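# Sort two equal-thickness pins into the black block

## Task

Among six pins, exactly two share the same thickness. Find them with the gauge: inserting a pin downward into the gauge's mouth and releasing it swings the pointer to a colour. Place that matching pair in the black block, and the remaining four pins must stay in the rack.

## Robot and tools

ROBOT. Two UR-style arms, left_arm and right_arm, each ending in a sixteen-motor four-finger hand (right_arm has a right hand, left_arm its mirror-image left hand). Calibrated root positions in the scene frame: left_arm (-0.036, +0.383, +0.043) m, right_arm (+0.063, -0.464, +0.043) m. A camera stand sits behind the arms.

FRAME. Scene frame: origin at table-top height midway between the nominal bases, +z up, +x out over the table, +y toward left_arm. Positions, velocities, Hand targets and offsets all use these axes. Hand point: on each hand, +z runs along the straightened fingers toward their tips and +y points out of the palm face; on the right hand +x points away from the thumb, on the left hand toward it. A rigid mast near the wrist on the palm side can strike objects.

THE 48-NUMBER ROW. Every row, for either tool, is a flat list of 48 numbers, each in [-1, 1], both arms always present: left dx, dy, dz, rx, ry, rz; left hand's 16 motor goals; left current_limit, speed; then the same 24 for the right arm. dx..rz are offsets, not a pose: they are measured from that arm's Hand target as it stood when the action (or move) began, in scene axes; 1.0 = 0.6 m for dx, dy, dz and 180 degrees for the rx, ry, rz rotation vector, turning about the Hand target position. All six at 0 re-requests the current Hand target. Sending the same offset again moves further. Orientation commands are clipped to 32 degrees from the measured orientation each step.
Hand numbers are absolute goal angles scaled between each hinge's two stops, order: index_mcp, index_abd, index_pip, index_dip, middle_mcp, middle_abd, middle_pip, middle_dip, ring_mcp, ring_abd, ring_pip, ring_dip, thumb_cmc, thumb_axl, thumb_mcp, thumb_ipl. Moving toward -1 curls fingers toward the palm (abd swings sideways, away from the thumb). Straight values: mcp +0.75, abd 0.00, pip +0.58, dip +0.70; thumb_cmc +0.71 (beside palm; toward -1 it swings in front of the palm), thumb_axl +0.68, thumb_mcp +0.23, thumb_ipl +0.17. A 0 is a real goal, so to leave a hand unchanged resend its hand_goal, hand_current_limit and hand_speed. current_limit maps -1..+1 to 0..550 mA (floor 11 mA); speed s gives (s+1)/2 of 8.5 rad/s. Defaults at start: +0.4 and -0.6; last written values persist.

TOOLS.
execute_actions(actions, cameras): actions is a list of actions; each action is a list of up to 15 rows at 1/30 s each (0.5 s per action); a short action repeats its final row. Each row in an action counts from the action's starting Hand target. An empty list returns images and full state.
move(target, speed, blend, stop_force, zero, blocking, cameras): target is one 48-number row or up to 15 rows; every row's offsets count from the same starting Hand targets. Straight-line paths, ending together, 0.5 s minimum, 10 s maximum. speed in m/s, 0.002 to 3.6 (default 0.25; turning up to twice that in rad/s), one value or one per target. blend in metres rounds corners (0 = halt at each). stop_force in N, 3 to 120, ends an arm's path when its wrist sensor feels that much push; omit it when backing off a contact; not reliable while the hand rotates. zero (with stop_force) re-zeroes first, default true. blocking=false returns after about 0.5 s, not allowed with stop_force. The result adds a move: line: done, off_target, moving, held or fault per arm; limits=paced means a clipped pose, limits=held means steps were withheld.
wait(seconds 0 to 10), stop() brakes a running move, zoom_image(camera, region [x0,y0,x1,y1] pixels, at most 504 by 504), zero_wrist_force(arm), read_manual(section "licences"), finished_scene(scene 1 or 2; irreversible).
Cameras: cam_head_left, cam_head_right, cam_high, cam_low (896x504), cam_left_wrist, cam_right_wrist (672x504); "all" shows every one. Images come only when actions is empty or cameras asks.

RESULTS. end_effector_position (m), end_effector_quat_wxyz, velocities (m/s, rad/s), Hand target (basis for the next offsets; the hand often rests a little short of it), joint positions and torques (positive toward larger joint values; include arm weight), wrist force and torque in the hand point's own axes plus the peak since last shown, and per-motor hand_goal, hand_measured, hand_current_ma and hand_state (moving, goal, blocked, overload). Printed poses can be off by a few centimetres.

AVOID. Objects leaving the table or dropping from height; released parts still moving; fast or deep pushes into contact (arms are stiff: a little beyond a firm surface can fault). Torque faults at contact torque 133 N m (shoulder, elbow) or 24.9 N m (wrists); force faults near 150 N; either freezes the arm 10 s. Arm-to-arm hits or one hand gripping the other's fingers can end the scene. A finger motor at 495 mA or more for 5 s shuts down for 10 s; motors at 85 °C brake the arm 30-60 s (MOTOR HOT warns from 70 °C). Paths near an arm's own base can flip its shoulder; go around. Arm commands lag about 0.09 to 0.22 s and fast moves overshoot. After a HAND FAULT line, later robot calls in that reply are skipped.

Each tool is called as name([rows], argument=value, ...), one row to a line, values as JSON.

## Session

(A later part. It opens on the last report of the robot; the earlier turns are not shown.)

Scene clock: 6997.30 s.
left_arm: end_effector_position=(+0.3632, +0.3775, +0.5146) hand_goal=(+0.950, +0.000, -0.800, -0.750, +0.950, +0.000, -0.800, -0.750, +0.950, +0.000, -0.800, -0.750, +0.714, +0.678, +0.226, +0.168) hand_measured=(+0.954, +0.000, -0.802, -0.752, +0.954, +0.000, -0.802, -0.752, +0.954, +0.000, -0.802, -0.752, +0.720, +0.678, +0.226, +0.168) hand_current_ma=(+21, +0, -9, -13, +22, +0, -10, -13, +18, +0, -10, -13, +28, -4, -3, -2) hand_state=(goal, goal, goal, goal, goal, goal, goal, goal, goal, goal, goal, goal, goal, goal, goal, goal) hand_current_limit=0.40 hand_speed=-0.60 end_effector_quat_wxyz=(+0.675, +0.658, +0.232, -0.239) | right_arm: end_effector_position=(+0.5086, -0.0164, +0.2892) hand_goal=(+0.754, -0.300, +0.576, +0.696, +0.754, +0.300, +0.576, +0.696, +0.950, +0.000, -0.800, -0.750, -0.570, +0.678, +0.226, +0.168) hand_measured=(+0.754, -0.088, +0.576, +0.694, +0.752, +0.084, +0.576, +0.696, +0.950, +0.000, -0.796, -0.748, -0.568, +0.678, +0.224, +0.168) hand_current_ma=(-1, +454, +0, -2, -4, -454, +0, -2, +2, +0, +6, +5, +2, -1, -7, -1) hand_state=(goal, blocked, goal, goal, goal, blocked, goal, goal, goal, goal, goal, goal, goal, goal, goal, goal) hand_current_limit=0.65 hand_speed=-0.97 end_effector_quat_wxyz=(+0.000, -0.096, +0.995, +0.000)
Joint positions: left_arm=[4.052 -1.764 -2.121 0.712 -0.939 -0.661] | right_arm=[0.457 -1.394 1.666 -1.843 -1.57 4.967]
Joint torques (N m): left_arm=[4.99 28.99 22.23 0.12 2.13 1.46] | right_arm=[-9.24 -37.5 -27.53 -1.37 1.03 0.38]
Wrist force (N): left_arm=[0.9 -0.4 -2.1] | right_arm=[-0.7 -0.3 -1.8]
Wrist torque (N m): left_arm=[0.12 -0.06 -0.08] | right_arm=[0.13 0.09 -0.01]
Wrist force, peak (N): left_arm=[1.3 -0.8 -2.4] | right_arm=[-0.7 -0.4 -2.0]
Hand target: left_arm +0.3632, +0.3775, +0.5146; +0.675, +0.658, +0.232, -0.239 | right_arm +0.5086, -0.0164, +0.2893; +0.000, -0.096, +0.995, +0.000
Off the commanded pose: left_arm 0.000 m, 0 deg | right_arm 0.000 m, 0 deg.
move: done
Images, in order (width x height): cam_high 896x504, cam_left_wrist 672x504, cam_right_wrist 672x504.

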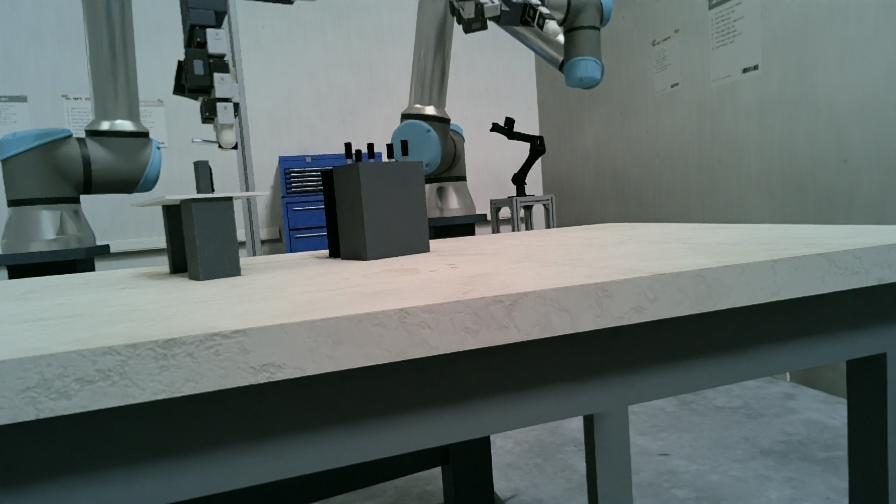

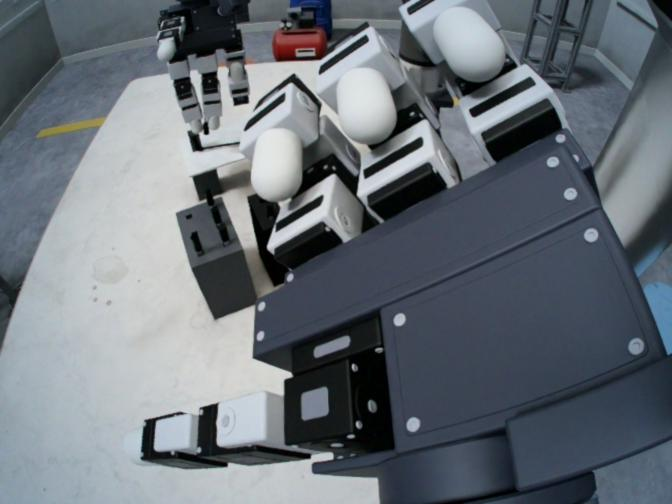

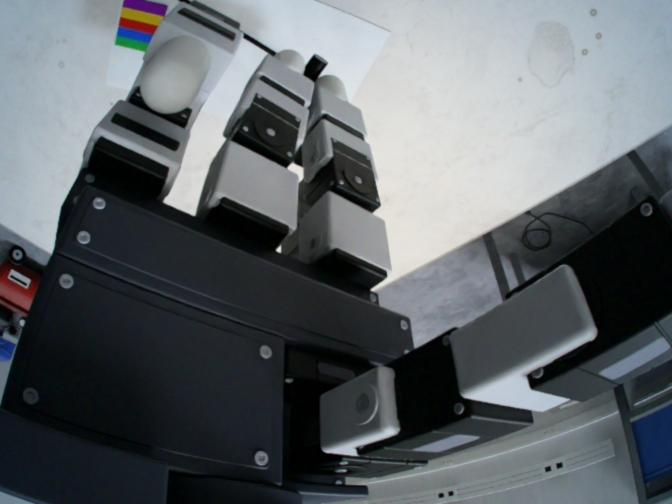

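move([
  [0,0,0,0,0,0,0.95,0,-0.8,-0.75,0.95,0,-0.8,-0.75,0.95,0,-0.8,-0.75,0.714,0.678,0.226,0.168,0.4,-0.6,0,0,0.1178,0,0,0,0.754,-0.3,0.576,0.696,0.754,0.3,0.576,0.696,0.95,0,-0.8,-0.75,-0.571,0.678,0.226,0.168,0.65,-0.97],
  [0,0,0,0,0,0,0.95,0,-0.8,-0.75,0.95,0,-0.8,-0.75,0.95,0,-0.8,-0.75,0.714,0.678,0.226,0.168,0.4,-0.6,0.169,0.0373,0.1178,0,0,0.189,0.754,-0.3,0.576,0.696,0.754,0.3,0.576,0.696,0.95,0,-0.8,-0.75,-0.571,0.678,0.226,0.168,0.65,-0.97],
], speed=[0.05,0.07], blend=[0.02,0], cameras=["cam_right_wrist","cam_high","cam_left_wrist","cam_low"])

zoom_image(camera="cam_right_wrist", region=[250, 0, 390, 120])

zoom_image(camera="cam_high", region=[200, 0, 380, 180])

Scene clock: 7076.60 s.
left_arm: end_effector_position=(+0.3632, +0.3775, +0.5146) hand_goal=(+0.950, +0.000, -0.800, -0.750, +0.950, +0.000, -0.800, -0.750, +0.950, +0.000, -0.800, -0.750, +0.714, +0.678, +0.226, +0.168) hand_measured=(+0.954, +0.000, -0.802, -0.752, +0.954, +0.000, -0.802, -0.752, +0.954, +0.000, -0.802, -0.752, +0.720, +0.678, +0.226, +0.168) hand_current_ma=(+21, +0, -9, -13, +22, +0, -10, -13, +18, +0, -10, -13, +28, -4, -3, -2) hand_state=(goal, goal, goal, goal, goal, goal, goal, goal, goal, goal, goal, goal, goal, goal, goal, goal) hand_current_limit=0.40 hand_speed=-0.60 end_effector_quat_wxyz=(+0.675, +0.658, +0.232, -0.239) | right_arm: end_effector_position=(+0.6099, +0.0059, +0.3600) hand_goal=(+0.754, -0.300, +0.576, +0.696, +0.754, +0.300, +0.576, +0.696, +0.950, +0.000, -0.800, -0.750, -0.570, +0.678, +0.226, +0.168) hand_measured=(+0.754, -0.088, +0.576, +0.694, +0.752, +0.084, +0.576, +0.696, +0.950, +0.000, -0.796, -0.748, -0.568, +0.678, +0.224, +0.168) hand_current_ma=(-1, +454, +0, -2, -4, -454, +0, -2, +2, +0, +6, +5, +2, -1, -7, -1) hand_state=(goal, blocked, goal, goal, goal, blocked, goal, goal, goal, goal, goal, goal, goal, goal, goal, goal) hand_current_limit=0.65 hand_speed=-0.97 end_effector_quat_wxyz=(+0.000, -0.383, +0.924, +0.000)
Joint positions: left_arm=[4.052 -1.764 -2.121 0.712 -0.939 -0.661] | right_arm=[0.407 -1.065 1.033 -1.54 -1.57 4.324]
Joint torques (N m): left_arm=[4.02 28.63 21.49 0.05 2.27 1.44] | right_arm=[-9.68 -34.64 -27.58 -1.12 -1.25 -1.5]
Wrist force (N): left_arm=[0.9 -0.7 -2.2] | right_arm=[-0.2 -0.1 -1.4]
Wrist torque (N m): left_arm=[0.09 -0.06 -0.07] | right_arm=[0.18 0.01 0.01]
Wrist force, peak (N): left_arm=[1.1 -0.9 -2.6] | right_arm=[-0.4 -0.4 -2.3]
Hand target: left_arm +0.3632, +0.3775, +0.5146; +0.675, +0.658, +0.232, -0.239 | right_arm +0.6100, +0.0059, +0.3600; +0.000, -0.383, +0.924, +0.000
Off the commanded pose: left_arm 0.000 m, 0 deg | right_arm 0.000 m, 0 deg.
move: done
Images, in order (width x height): cam_high 896x504, cam_low 896x504, cam_left_wrist 672x504, cam_right_wrist 672x504.

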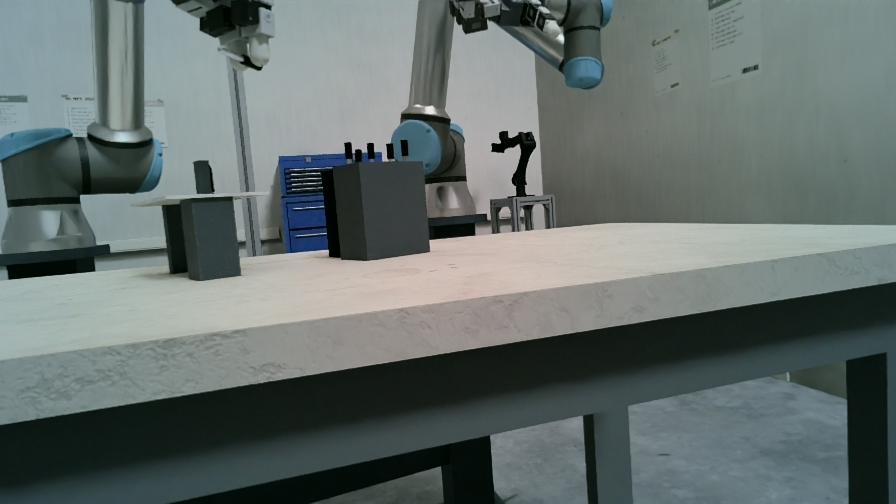

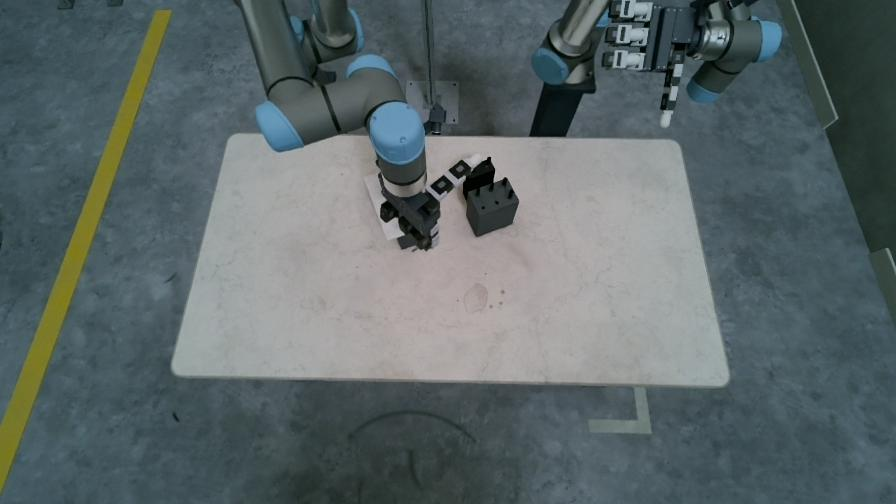

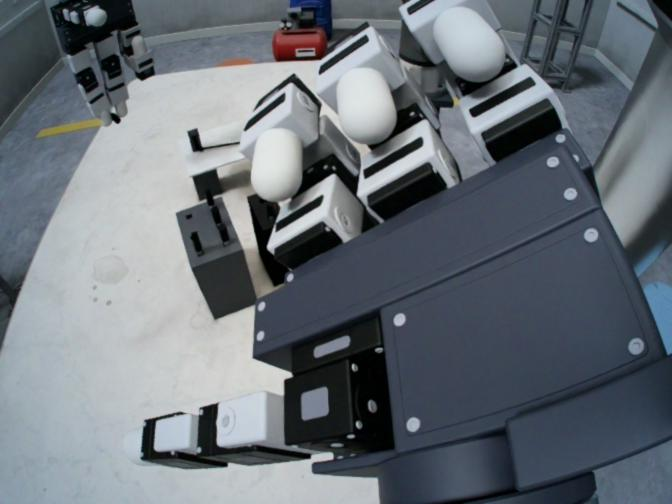

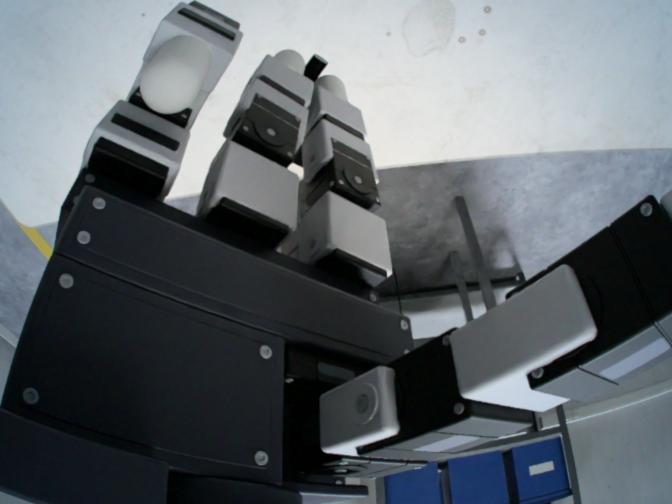

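Scaled by 3.600 from the camera's 672x504 image, which has a finer 960x720 frame.

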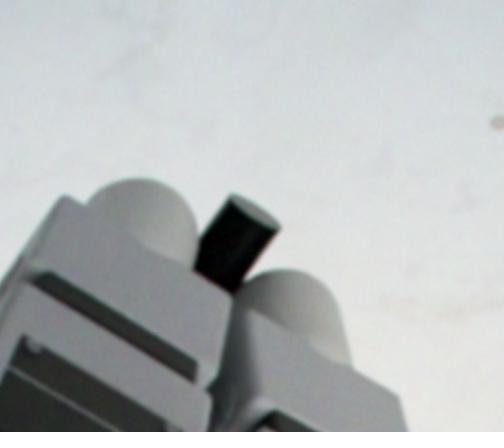

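Scaled by 2.800.

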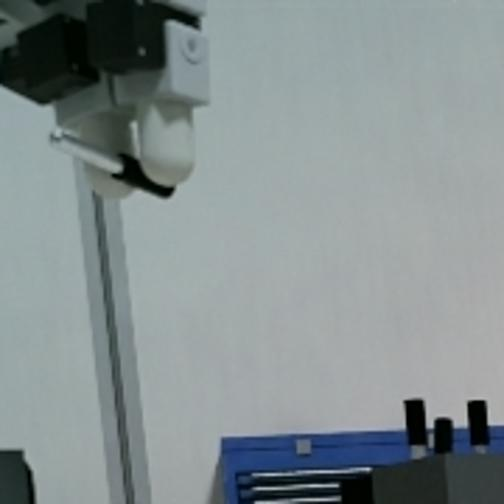

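move(target=[0,0,0,0,0,0,0.95,0,-0.8,-0.75,0.95,0,-0.8,-0.75,0.95,0,-0.8,-0.75,0.714,0.678,0.226,0.168,0.4,-0.6,0,0,0,0.385,0.385,0,0.754,-0.3,0.576,0.696,0.754,0.3,0.576,0.696,0.95,0,-0.8,-0.75,-0.571,0.678,0.226,0.168,0.65,-0.97], speed=0.12, cameras=["cam_right_wrist","cam_high","cam_left_wrist","cam_low"])

zoom_image(camera="cam_right_wrist", region=[250, 0, 390, 120])

zoom_image(camera="cam_high", region=[220, 60, 420, 180])

zoom_image(camera="cam_left_wrist", region=[120, 60, 280, 260])

Scene clock: 7097.60 s.
left_arm: end_effector_position=(+0.3632, +0.3775, +0.5146) hand_goal=(+0.950, +0.000, -0.800, -0.750, +0.950, +0.000, -0.800, -0.750, +0.950, +0.000, -0.800, -0.750, +0.714, +0.678, +0.226, +0.168) hand_measured=(+0.954, +0.000, -0.802, -0.752, +0.954, +0.000, -0.802, -0.752, +0.954, +0.000, -0.802, -0.752, +0.720, +0.678, +0.226, +0.168) hand_current_ma=(+21, +0, -9, -13, +22, +0, -10, -13, +18, +0, -10, -13, +28, -4, -3, -2) hand_state=(goal, goal, goal, goal, goal, goal, goal, goal, goal, goal, goal, goal, goal, goal, goal, goal) hand_current_limit=0.40 hand_speed=-0.60 end_effector_quat_wxyz=(+0.675, +0.658, +0.232, -0.239) | right_arm: end_effector_position=(+0.6100, +0.0059, +0.3600) hand_goal=(+0.754, -0.300, +0.576, +0.696, +0.754, +0.300, +0.576, +0.696, +0.950, +0.000, -0.800, -0.750, -0.570, +0.678, +0.226, +0.168) hand_measured=(+0.764, -0.088, +0.578, +0.694, +0.760, +0.084, +0.576, +0.696, +0.954, +0.000, -0.798, -0.748, -0.568, +0.678, +0.224, +0.168) hand_current_ma=(+26, +454, +2, -2, +17, -454, +0, -2, +11, +0, +5, +5, +2, -1, -4, -1) hand_state=(goal, blocked, goal, goal, goal, blocked, goal, goal, goal, goal, goal, goal, goal, goal, goal, goal) hand_current_limit=0.65 hand_speed=-0.97 end_effector_quat_wxyz=(-0.288, -0.251, +0.606, +0.698)
Joint positions: left_arm=[4.052 -1.764 -2.121 0.712 -0.939 -0.661] | right_arm=[0.245 -0.492 0.662 0.094 -0.565 2.916]
Joint torques (N m): left_arm=[4.43 28.64 21.64 -0.02 2.26 1.5] | right_arm=[11.58 -46.34 -25.41 2.96 -3.01 -0.89]
Wrist force (N): left_arm=[1.0 -0.6 -2.3] | right_arm=[-1.3 -0.5 -0.6]
Wrist torque (N m): left_arm=[0.11 -0.06 -0.07] | right_arm=[-0.14 0.17 -0.05]
Wrist force, peak (N): left_arm=[1.2 -0.6 -2.5] | right_arm=[-2.0 -0.6 -0.5]
Hand target: left_arm +0.3632, +0.3775, +0.5146; +0.675, +0.658, +0.232, -0.239 | right_arm +0.6100, +0.0059, +0.3600; -0.288, -0.251, +0.606, +0.698
Off the commanded pose: left_arm 0.000 m, 0 deg | right_arm 0.000 m, 0 deg.
move: done
Images, in order (width x height): cam_high 896x504, cam_low 896x504, cam_left_wrist 672x504, cam_right_wrist 672x504.

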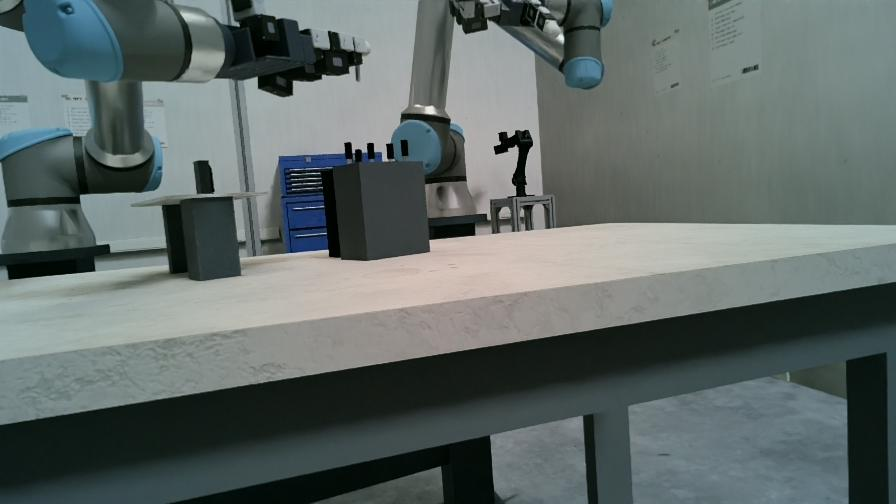

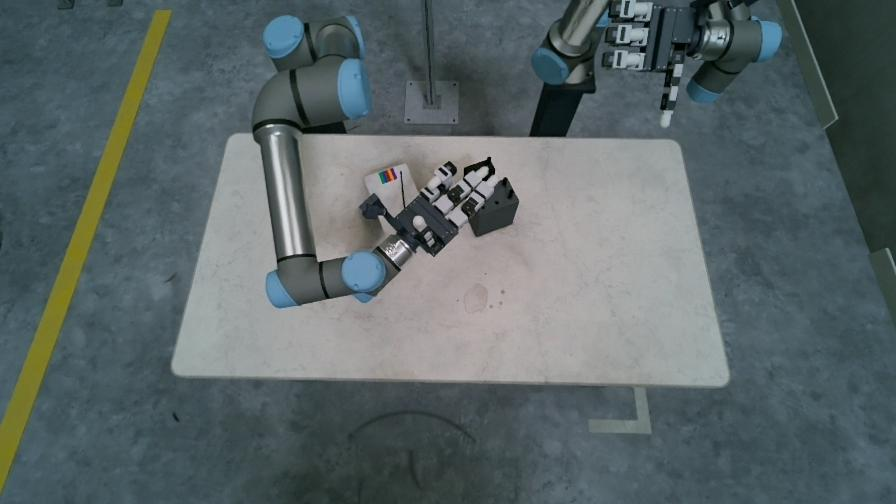

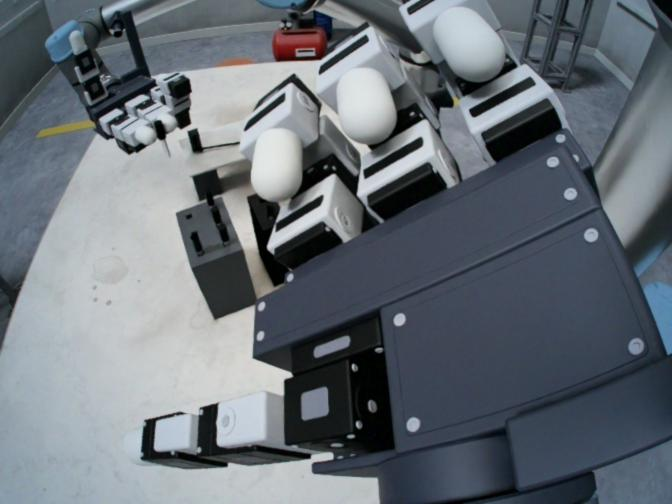

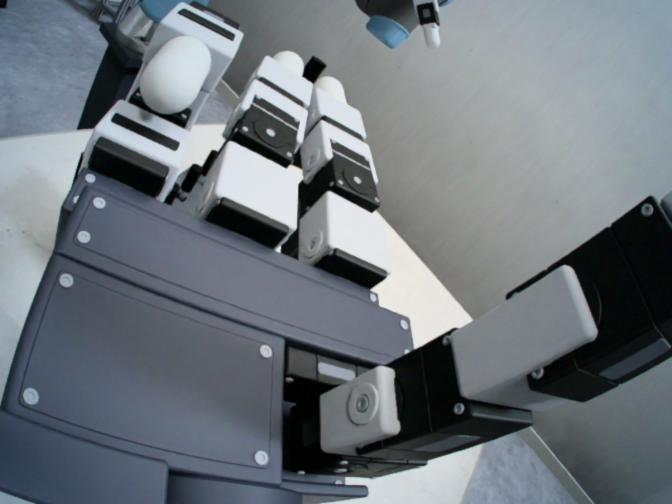

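Scaled by 3.600 from the camera's 672x504 image, which has a finer 960x720 frame.

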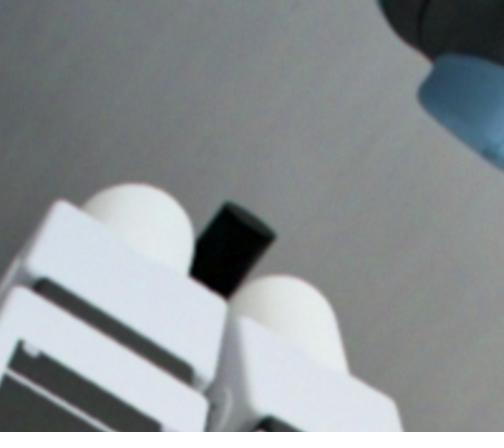

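Scaled by 2.520.

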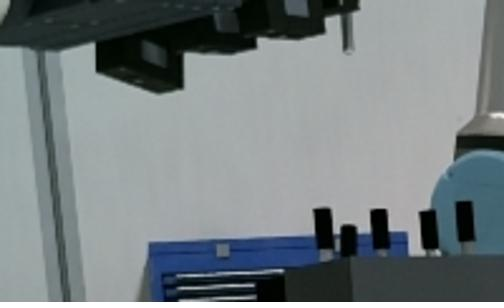

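Scaled by 2.520 from the camera's 672x504 image, which has a finer 960x720 frame.

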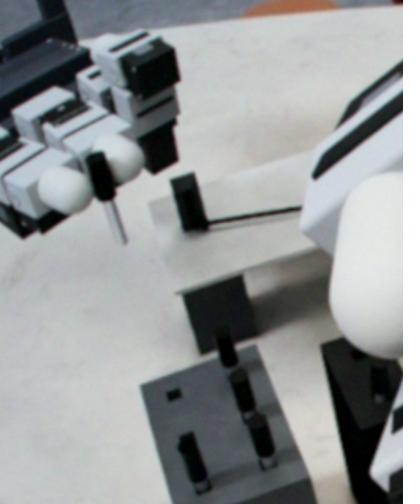

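move(target=[0,0,0,0,0,0,0.95,0,-0.8,-0.75,0.95,0,-0.8,-0.75,0.95,0,-0.8,-0.75,0.714,0.678,0.226,0.168,0.4,-0.6,0.005,-0.0067,-0.1083,0,0,0,0.754,-0.3,0.576,0.696,0.754,0.3,0.576,0.696,0.95,0,-0.8,-0.75,-0.571,0.678,0.226,0.168,0.65,-0.97], speed=0.04, cameras=["cam_right_wrist","cam_high","cam_left_wrist","cam_low"])

zoom_image(camera="cam_high", region=[310, 70, 430, 180])

zoom_image(camera="cam_left_wrist", region=[130, 120, 250, 250])

zoom_image(camera="cam_low", region=[430, 140, 530, 240])

Scene clock: 7113.87 s.
left_arm: end_effector_position=(+0.3632, +0.3775, +0.5146) hand_goal=(+0.950, +0.000, -0.800, -0.750, +0.950, +0.000, -0.800, -0.750, +0.950, +0.000, -0.800, -0.750, +0.714, +0.678, +0.226, +0.168) hand_measured=(+0.954, +0.000, -0.802, -0.752, +0.954, +0.000, -0.802, -0.752, +0.954, +0.000, -0.802, -0.752, +0.720, +0.678, +0.226, +0.168) hand_current_ma=(+21, +0, -9, -13, +22, +0, -10, -13, +18, +0, -10, -13, +28, -4, -3, -2) hand_state=(goal, goal, goal, goal, goal, goal, goal, goal, goal, goal, goal, goal, goal, goal, goal, goal) hand_current_limit=0.40 hand_speed=-0.60 end_effector_quat_wxyz=(+0.675, +0.658, +0.232, -0.239) | right_arm: end_effector_position=(+0.6130, +0.0019, +0.2953) hand_goal=(+0.754, -0.300, +0.576, +0.696, +0.754, +0.300, +0.576, +0.696, +0.950, +0.000, -0.800, -0.750, -0.570, +0.678, +0.226, +0.168) hand_measured=(+0.764, -0.088, +0.578, +0.694, +0.762, +0.084, +0.576, +0.696, +0.954, +0.000, -0.798, -0.748, -0.568, +0.678, +0.224, +0.168) hand_current_ma=(+26, +454, +2, -2, +18, -454, +0, -2, +11, +0, +5, +5, +2, -1, -4, -1) hand_state=(goal, blocked, goal, goal, goal, blocked, goal, goal, goal, goal, goal, goal, goal, goal, goal, goal) hand_current_limit=0.65 hand_speed=-0.97 end_effector_quat_wxyz=(-0.288, -0.251, +0.606, +0.698)
Joint positions: left_arm=[4.052 -1.764 -2.121 0.712 -0.939 -0.661] | right_arm=[0.239 -0.435 0.717 -0.021 -0.571 2.918]
Joint torques (N m): left_arm=[4.99 28.52 21.78 -0.04 2.18 1.59] | right_arm=[-10.81 -49.18 -9.89 0.43 -2.88 1.07]
Wrist force (N): left_arm=[1.2 -0.7 -2.4] | right_arm=[-1.6 -0.3 -0.6]
Wrist torque (N m): left_arm=[0.11 -0.09 -0.06] | right_arm=[-0.06 0.22 -0.24]
Wrist force, peak (N): left_arm=[1.1 -1.0 -2.4] | right_arm=[-1.9 -0.1 -0.8]
Hand target: left_arm +0.3632, +0.3775, +0.5146; +0.675, +0.658, +0.232, -0.239 | right_arm +0.6130, +0.0019, +0.2950; -0.288, -0.251, +0.606, +0.698
Off the commanded pose: left_arm 0.000 m, 0 deg | right_arm 0.000 m, 0 deg.
move: done
Images, in order (width x height): cam_high 896x504, cam_low 896x504, cam_left_wrist 672x504, cam_right_wrist 672x504.

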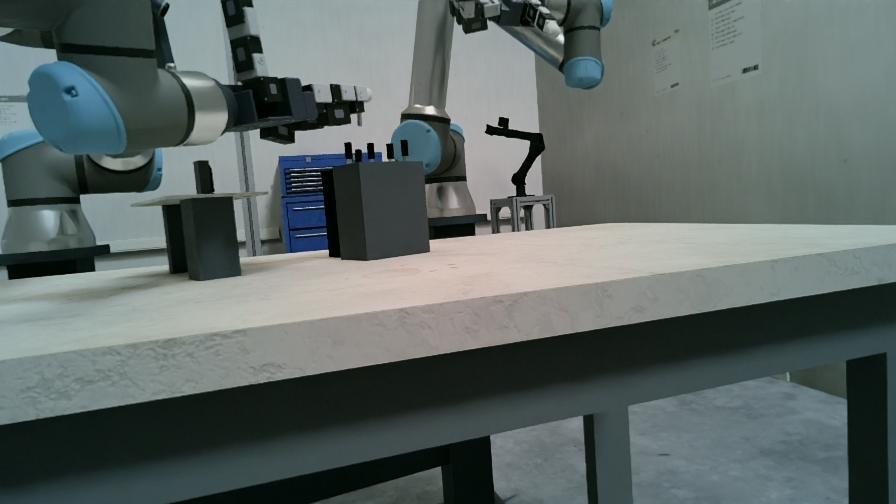

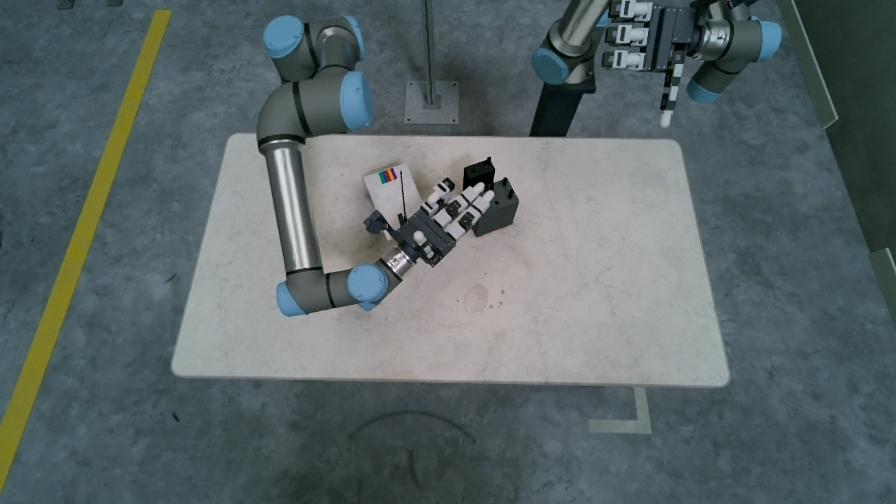

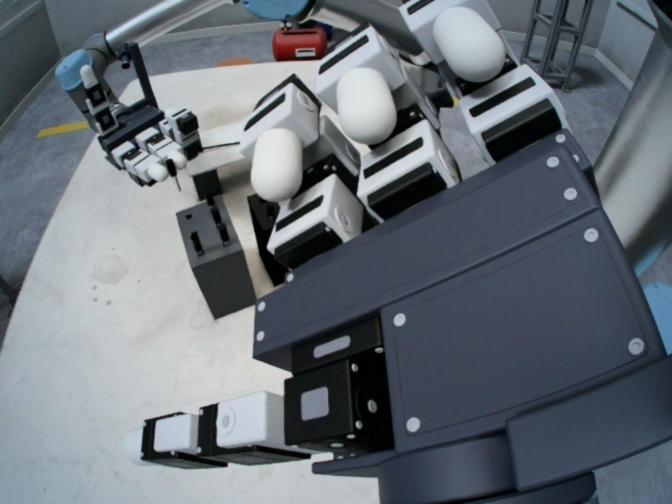

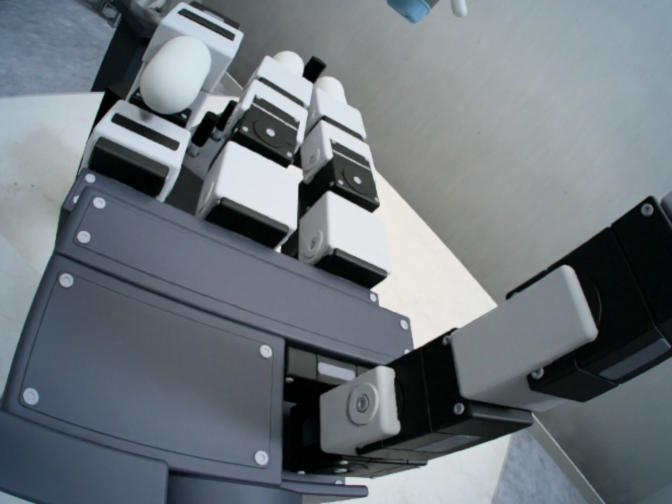

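Scaled by 4.200.

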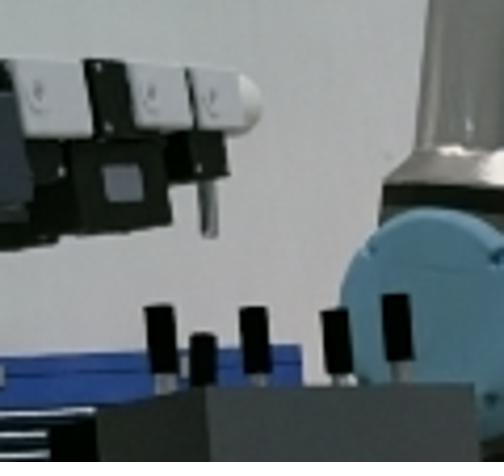

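Scaled by 3.877 from the camera's 672x504 image, which has a finer 960x720 frame.

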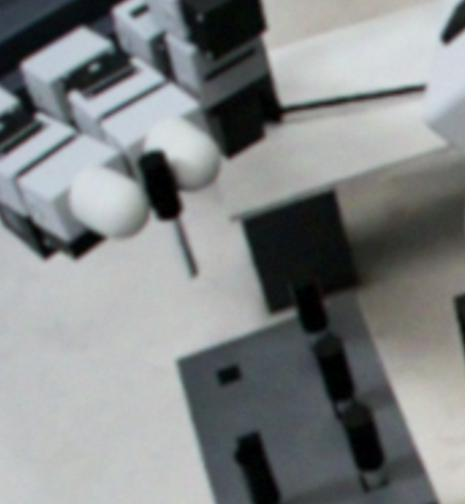

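Scaled by 5.040.

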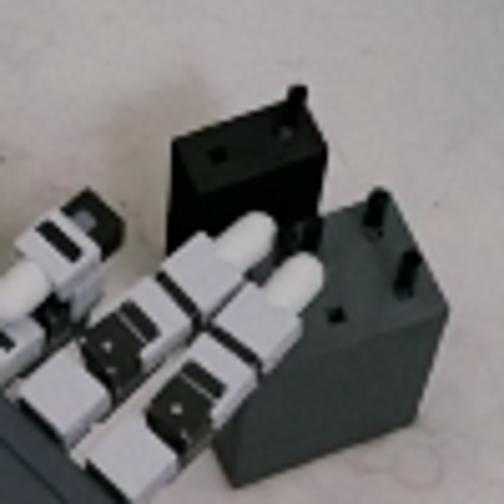

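move(target=[0,0,0,0,0,0, 0.95,0,-0.8,-0.75,0.95,0,-0.8,-0.75,0.95,0,-0.8,-0.75,0.714,0.678,0.226,0.168,0.4,-0.6, 0,0,-0.055,0,0,0, 0.754,-0.3,0.576,0.696,0.754,0.3,0.576,0.696,0.95,0,-0.8,-0.75,-0.571,0.678,0.226,0.168,0.65,-0.97], speed=0.03, stop_force=5, cameras=["cam_high","cam_left_wrist"])

zoom_image(camera="cam_left_wrist", region=[130, 120, 250, 250])

zoom_image(camera="cam_high", region=[310, 70, 430, 180])

Scene clock: 7149.93 s.
left_arm: end_effector_position=(+0.3632, +0.3775, +0.5146) hand_goal=(+0.950, +0.000, -0.800, -0.750, +0.950, +0.000, -0.800, -0.750, +0.950, +0.000, -0.800, -0.750, +0.714, +0.678, +0.226, +0.168) hand_measured=(+0.954, +0.000, -0.802, -0.752, +0.954, +0.000, -0.802, -0.752, +0.954, +0.000, -0.802, -0.752, +0.720, +0.678, +0.226, +0.168) hand_current_ma=(+21, +0, -9, -13, +22, +0, -10, -13, +18, +0, -10, -13, +28, -4, -3, -2) hand_state=(goal, goal, goal, goal, goal, goal, goal, goal, goal, goal, goal, goal, goal, goal, goal, goal) hand_current_limit=0.40 hand_speed=-0.60 end_effector_quat_wxyz=(+0.675, +0.658, +0.232, -0.239) | right_arm: end_effector_position=(+0.6130, +0.0019, +0.2620) hand_goal=(+0.754, -0.300, +0.576, +0.696, +0.754, +0.300, +0.576, +0.696, +0.950, +0.000, -0.800, -0.750, -0.570, +0.678, +0.226, +0.168) hand_measured=(+0.764, -0.088, +0.578, +0.694, +0.762, +0.084, +0.576, +0.696, +0.954, +0.000, -0.798, -0.748, -0.568, +0.678, +0.224, +0.168) hand_current_ma=(+26, +454, +2, -2, +18, -454, +0, -2, +11, +0, +5, +5, +2, -1, -4, -1) hand_state=(goal, blocked, goal, goal, goal, blocked, goal, goal, goal, goal, goal, goal, goal, goal, goal, goal) hand_current_limit=0.65 hand_speed=-0.97 end_effector_quat_wxyz=(-0.288, -0.251, +0.606, +0.698)
Joint positions: left_arm=[4.052 -1.764 -2.121 0.712 -0.939 -0.661] | right_arm=[0.239 -0.399 0.733 -0.072 -0.571 2.918]
Joint torques (N m): left_arm=[4.47 28.57 22.26 0.07 2.35 1.45] | right_arm=[-3.14 -47.76 -10.48 0.37 -1.7 1.06]
Wrist force (N): left_arm=[1.0 -0.7 -2.3] | right_arm=[-1.7 0.0 -0.6]
Wrist torque (N m): left_arm=[0.11 -0.06 -0.06] | right_arm=[-0.02 0.23 -0.24]
Wrist force, peak (N): left_arm=[1.3 -0.6 -2.4] | right_arm=[-2.0 -0.2 -0.6]
Hand target: left_arm +0.3632, +0.3775, +0.5146; +0.675, +0.658, +0.232, -0.239 | right_arm +0.6130, +0.0019, +0.2620; -0.288, -0.251, +0.606, +0.698
Off the commanded pose: left_arm 0.000 m, 0 deg | right_arm 0.000 m, 0 deg.
move: done
Images, in order (width x height): cam_high 896x504, cam_left_wrist 672x504.

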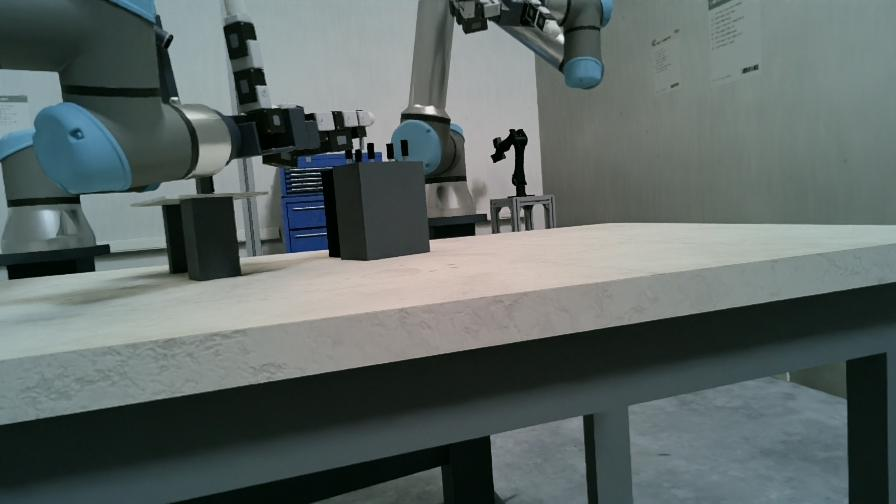

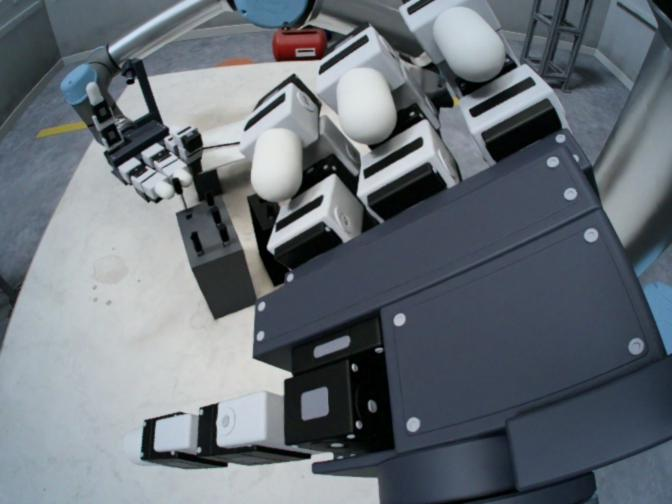

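Scaled by 3.877 from the camera's 672x504 image, which has a finer 960x720 frame.

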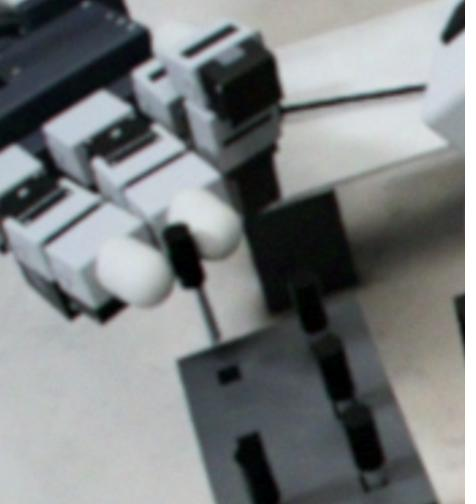

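Scaled by 4.200.

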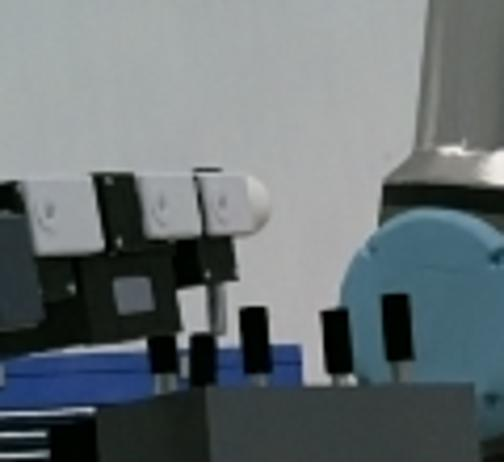

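execute_actions(actions=[])

zoom_image(camera="cam_head_left", region=[400, 100, 600, 260])

zoom_image(camera="cam_high", region=[130, 100, 380, 260])

Scene clock: 7174.70 s.
left_arm: end_effector_position=(+0.3632, +0.3775, +0.5146) hand_goal=(+0.950, +0.000, -0.800, -0.750, +0.950, +0.000, -0.800, -0.750, +0.950, +0.000, -0.800, -0.750, +0.714, +0.678, +0.226, +0.168) hand_measured=(+0.954, +0.000, -0.802, -0.752, +0.954, +0.000, -0.802, -0.752, +0.954, +0.000, -0.802, -0.752, +0.720, +0.678, +0.226, +0.168) hand_current_ma=(+21, +0, -9, -13, +22, +0, -10, -13, +18, +0, -10, -13, +28, -4, -3, -2) hand_state=(goal, goal, goal, goal, goal, goal, goal, goal, goal, goal, goal, goal, goal, goal, goal, goal) hand_current_limit=0.40 hand_speed=-0.60 end_effector_quat_wxyz=(+0.675, +0.658, +0.232, -0.239) | right_arm: end_effector_position=(+0.6130, +0.0019, +0.2620) hand_goal=(+0.754, -0.300, +0.576, +0.696, +0.754, +0.300, +0.576, +0.696, +0.950, +0.000, -0.800, -0.750, -0.570, +0.678, +0.226, +0.168) hand_measured=(+0.764, -0.088, +0.578, +0.694, +0.762, +0.084, +0.576, +0.696, +0.954, +0.000, -0.798, -0.748, -0.568, +0.678, +0.224, +0.168) hand_current_ma=(+26, +454, +2, -2, +18, -454, +0, -2, +11, +0, +5, +5, +2, -1, -4, -1) hand_state=(goal, blocked, goal, goal, goal, blocked, goal, goal, goal, goal, goal, goal, goal, goal, goal, goal) hand_current_limit=0.65 hand_speed=-0.97 end_effector_quat_wxyz=(-0.288, -0.251, +0.606, +0.698)
Joint positions: left_arm=[4.052 -1.764 -2.121 0.712 -0.939 -0.661] | right_arm=[0.239 -0.399 0.733 -0.072 -0.571 2.918]
Joint velocities: within noise
Joint torques (N m): left_arm=[4.58 28.4 21.63 -0.1 2.12 1.33] | right_arm=[-3.71 -48.43 -9.96 0.21 1.32 0.96]
Motor temperatures (°C): left_arm=[27 29 26 29 32 30] | right_arm=[26 30 30 36 37 35]
Wrist force (N): left_arm=[1.0 -0.7 -2.2] | right_arm=[-1.6 0.0 -0.7]
Wrist torque (N m): left_arm=[0.10 -0.06 -0.06] | right_arm=[-0.02 0.22 -0.23]
Wrist force, peak (N): left_arm=[1.1 -1.0 -2.4] | right_arm=[-1.8 -0.4 -0.8]
Hand target: left_arm +0.3632, +0.3775, +0.5146; +0.675, +0.658, +0.232, -0.239 | right_arm +0.6130, +0.0019, +0.2620; -0.288, -0.251, +0.606, +0.698
Off the commanded pose: left_arm 0.000 m, 0 deg | right_arm 0.000 m, 0 deg.

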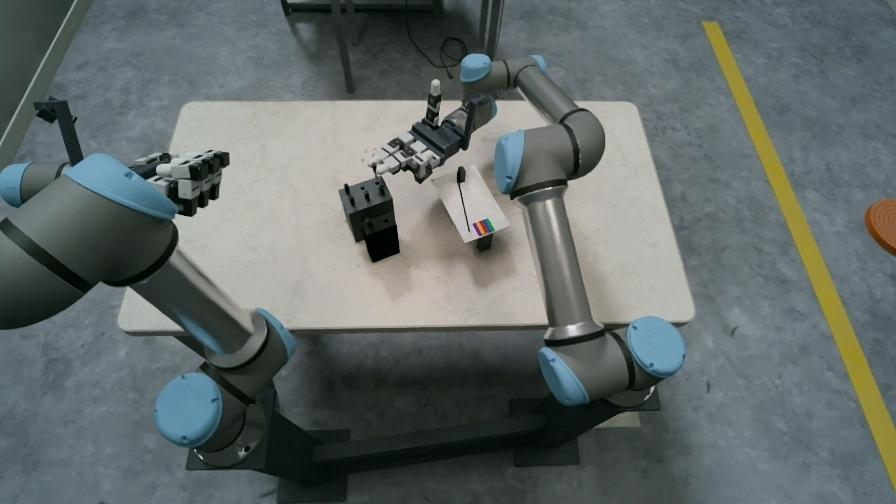

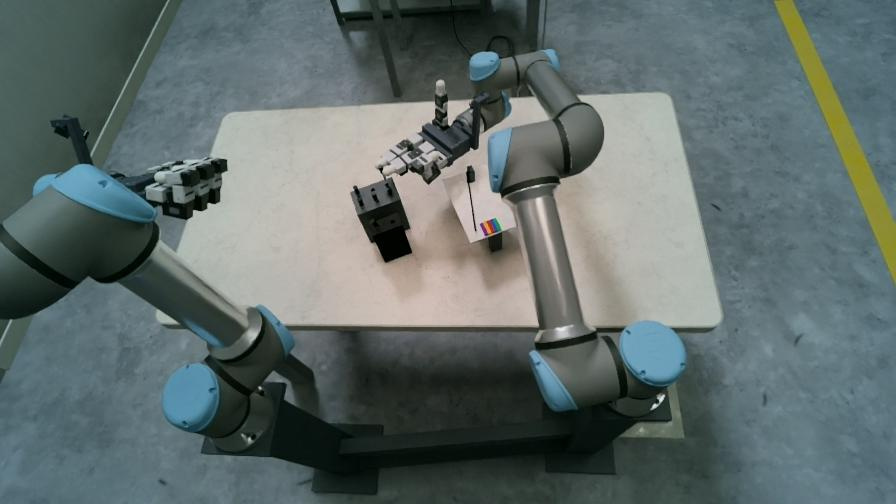

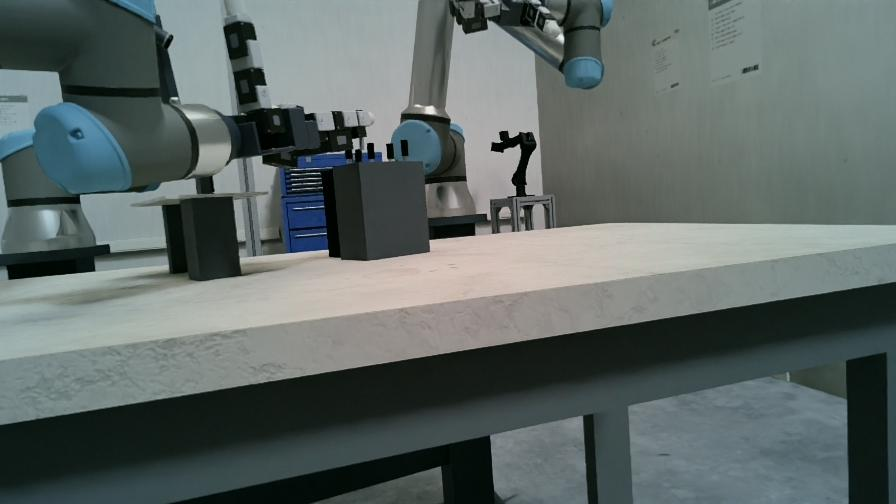

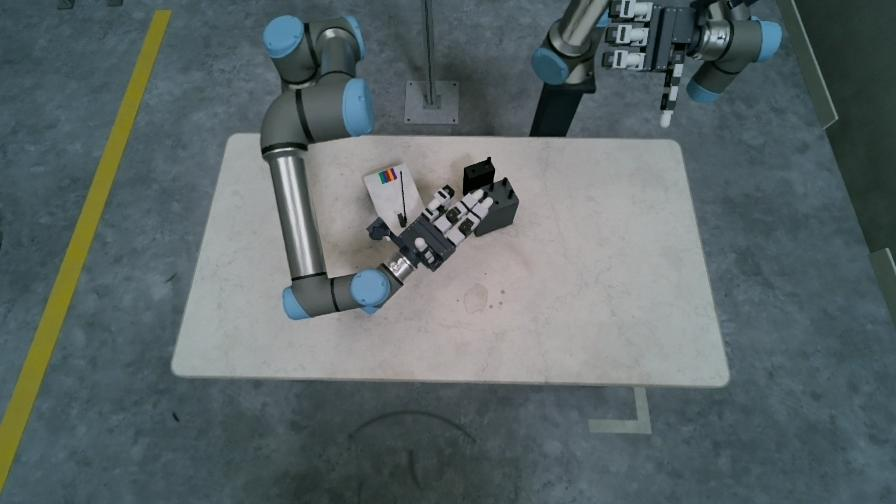

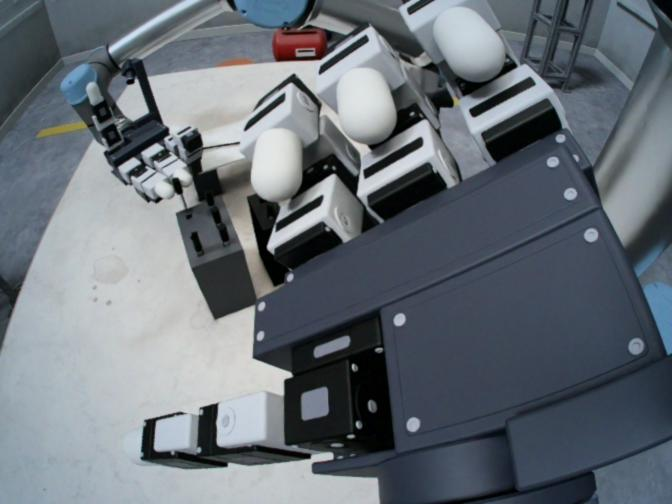

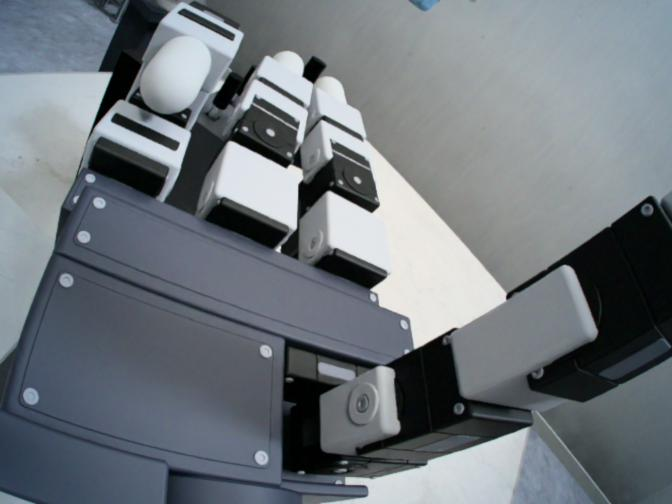

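Scaled by 2.520.

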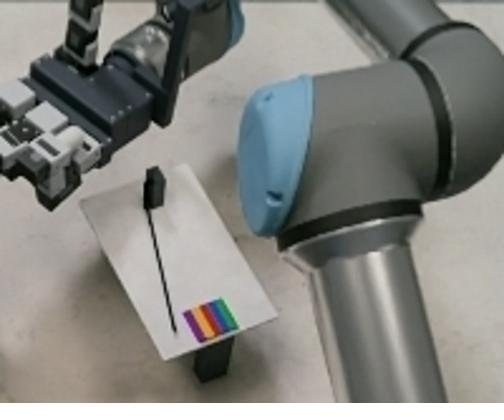

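Scaled by 2.016.

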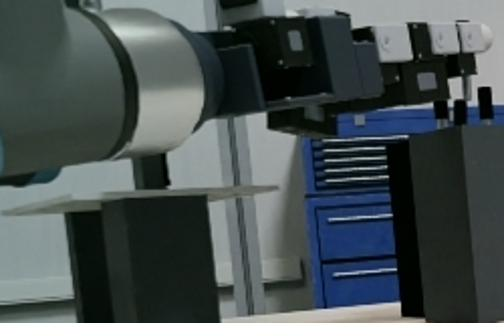

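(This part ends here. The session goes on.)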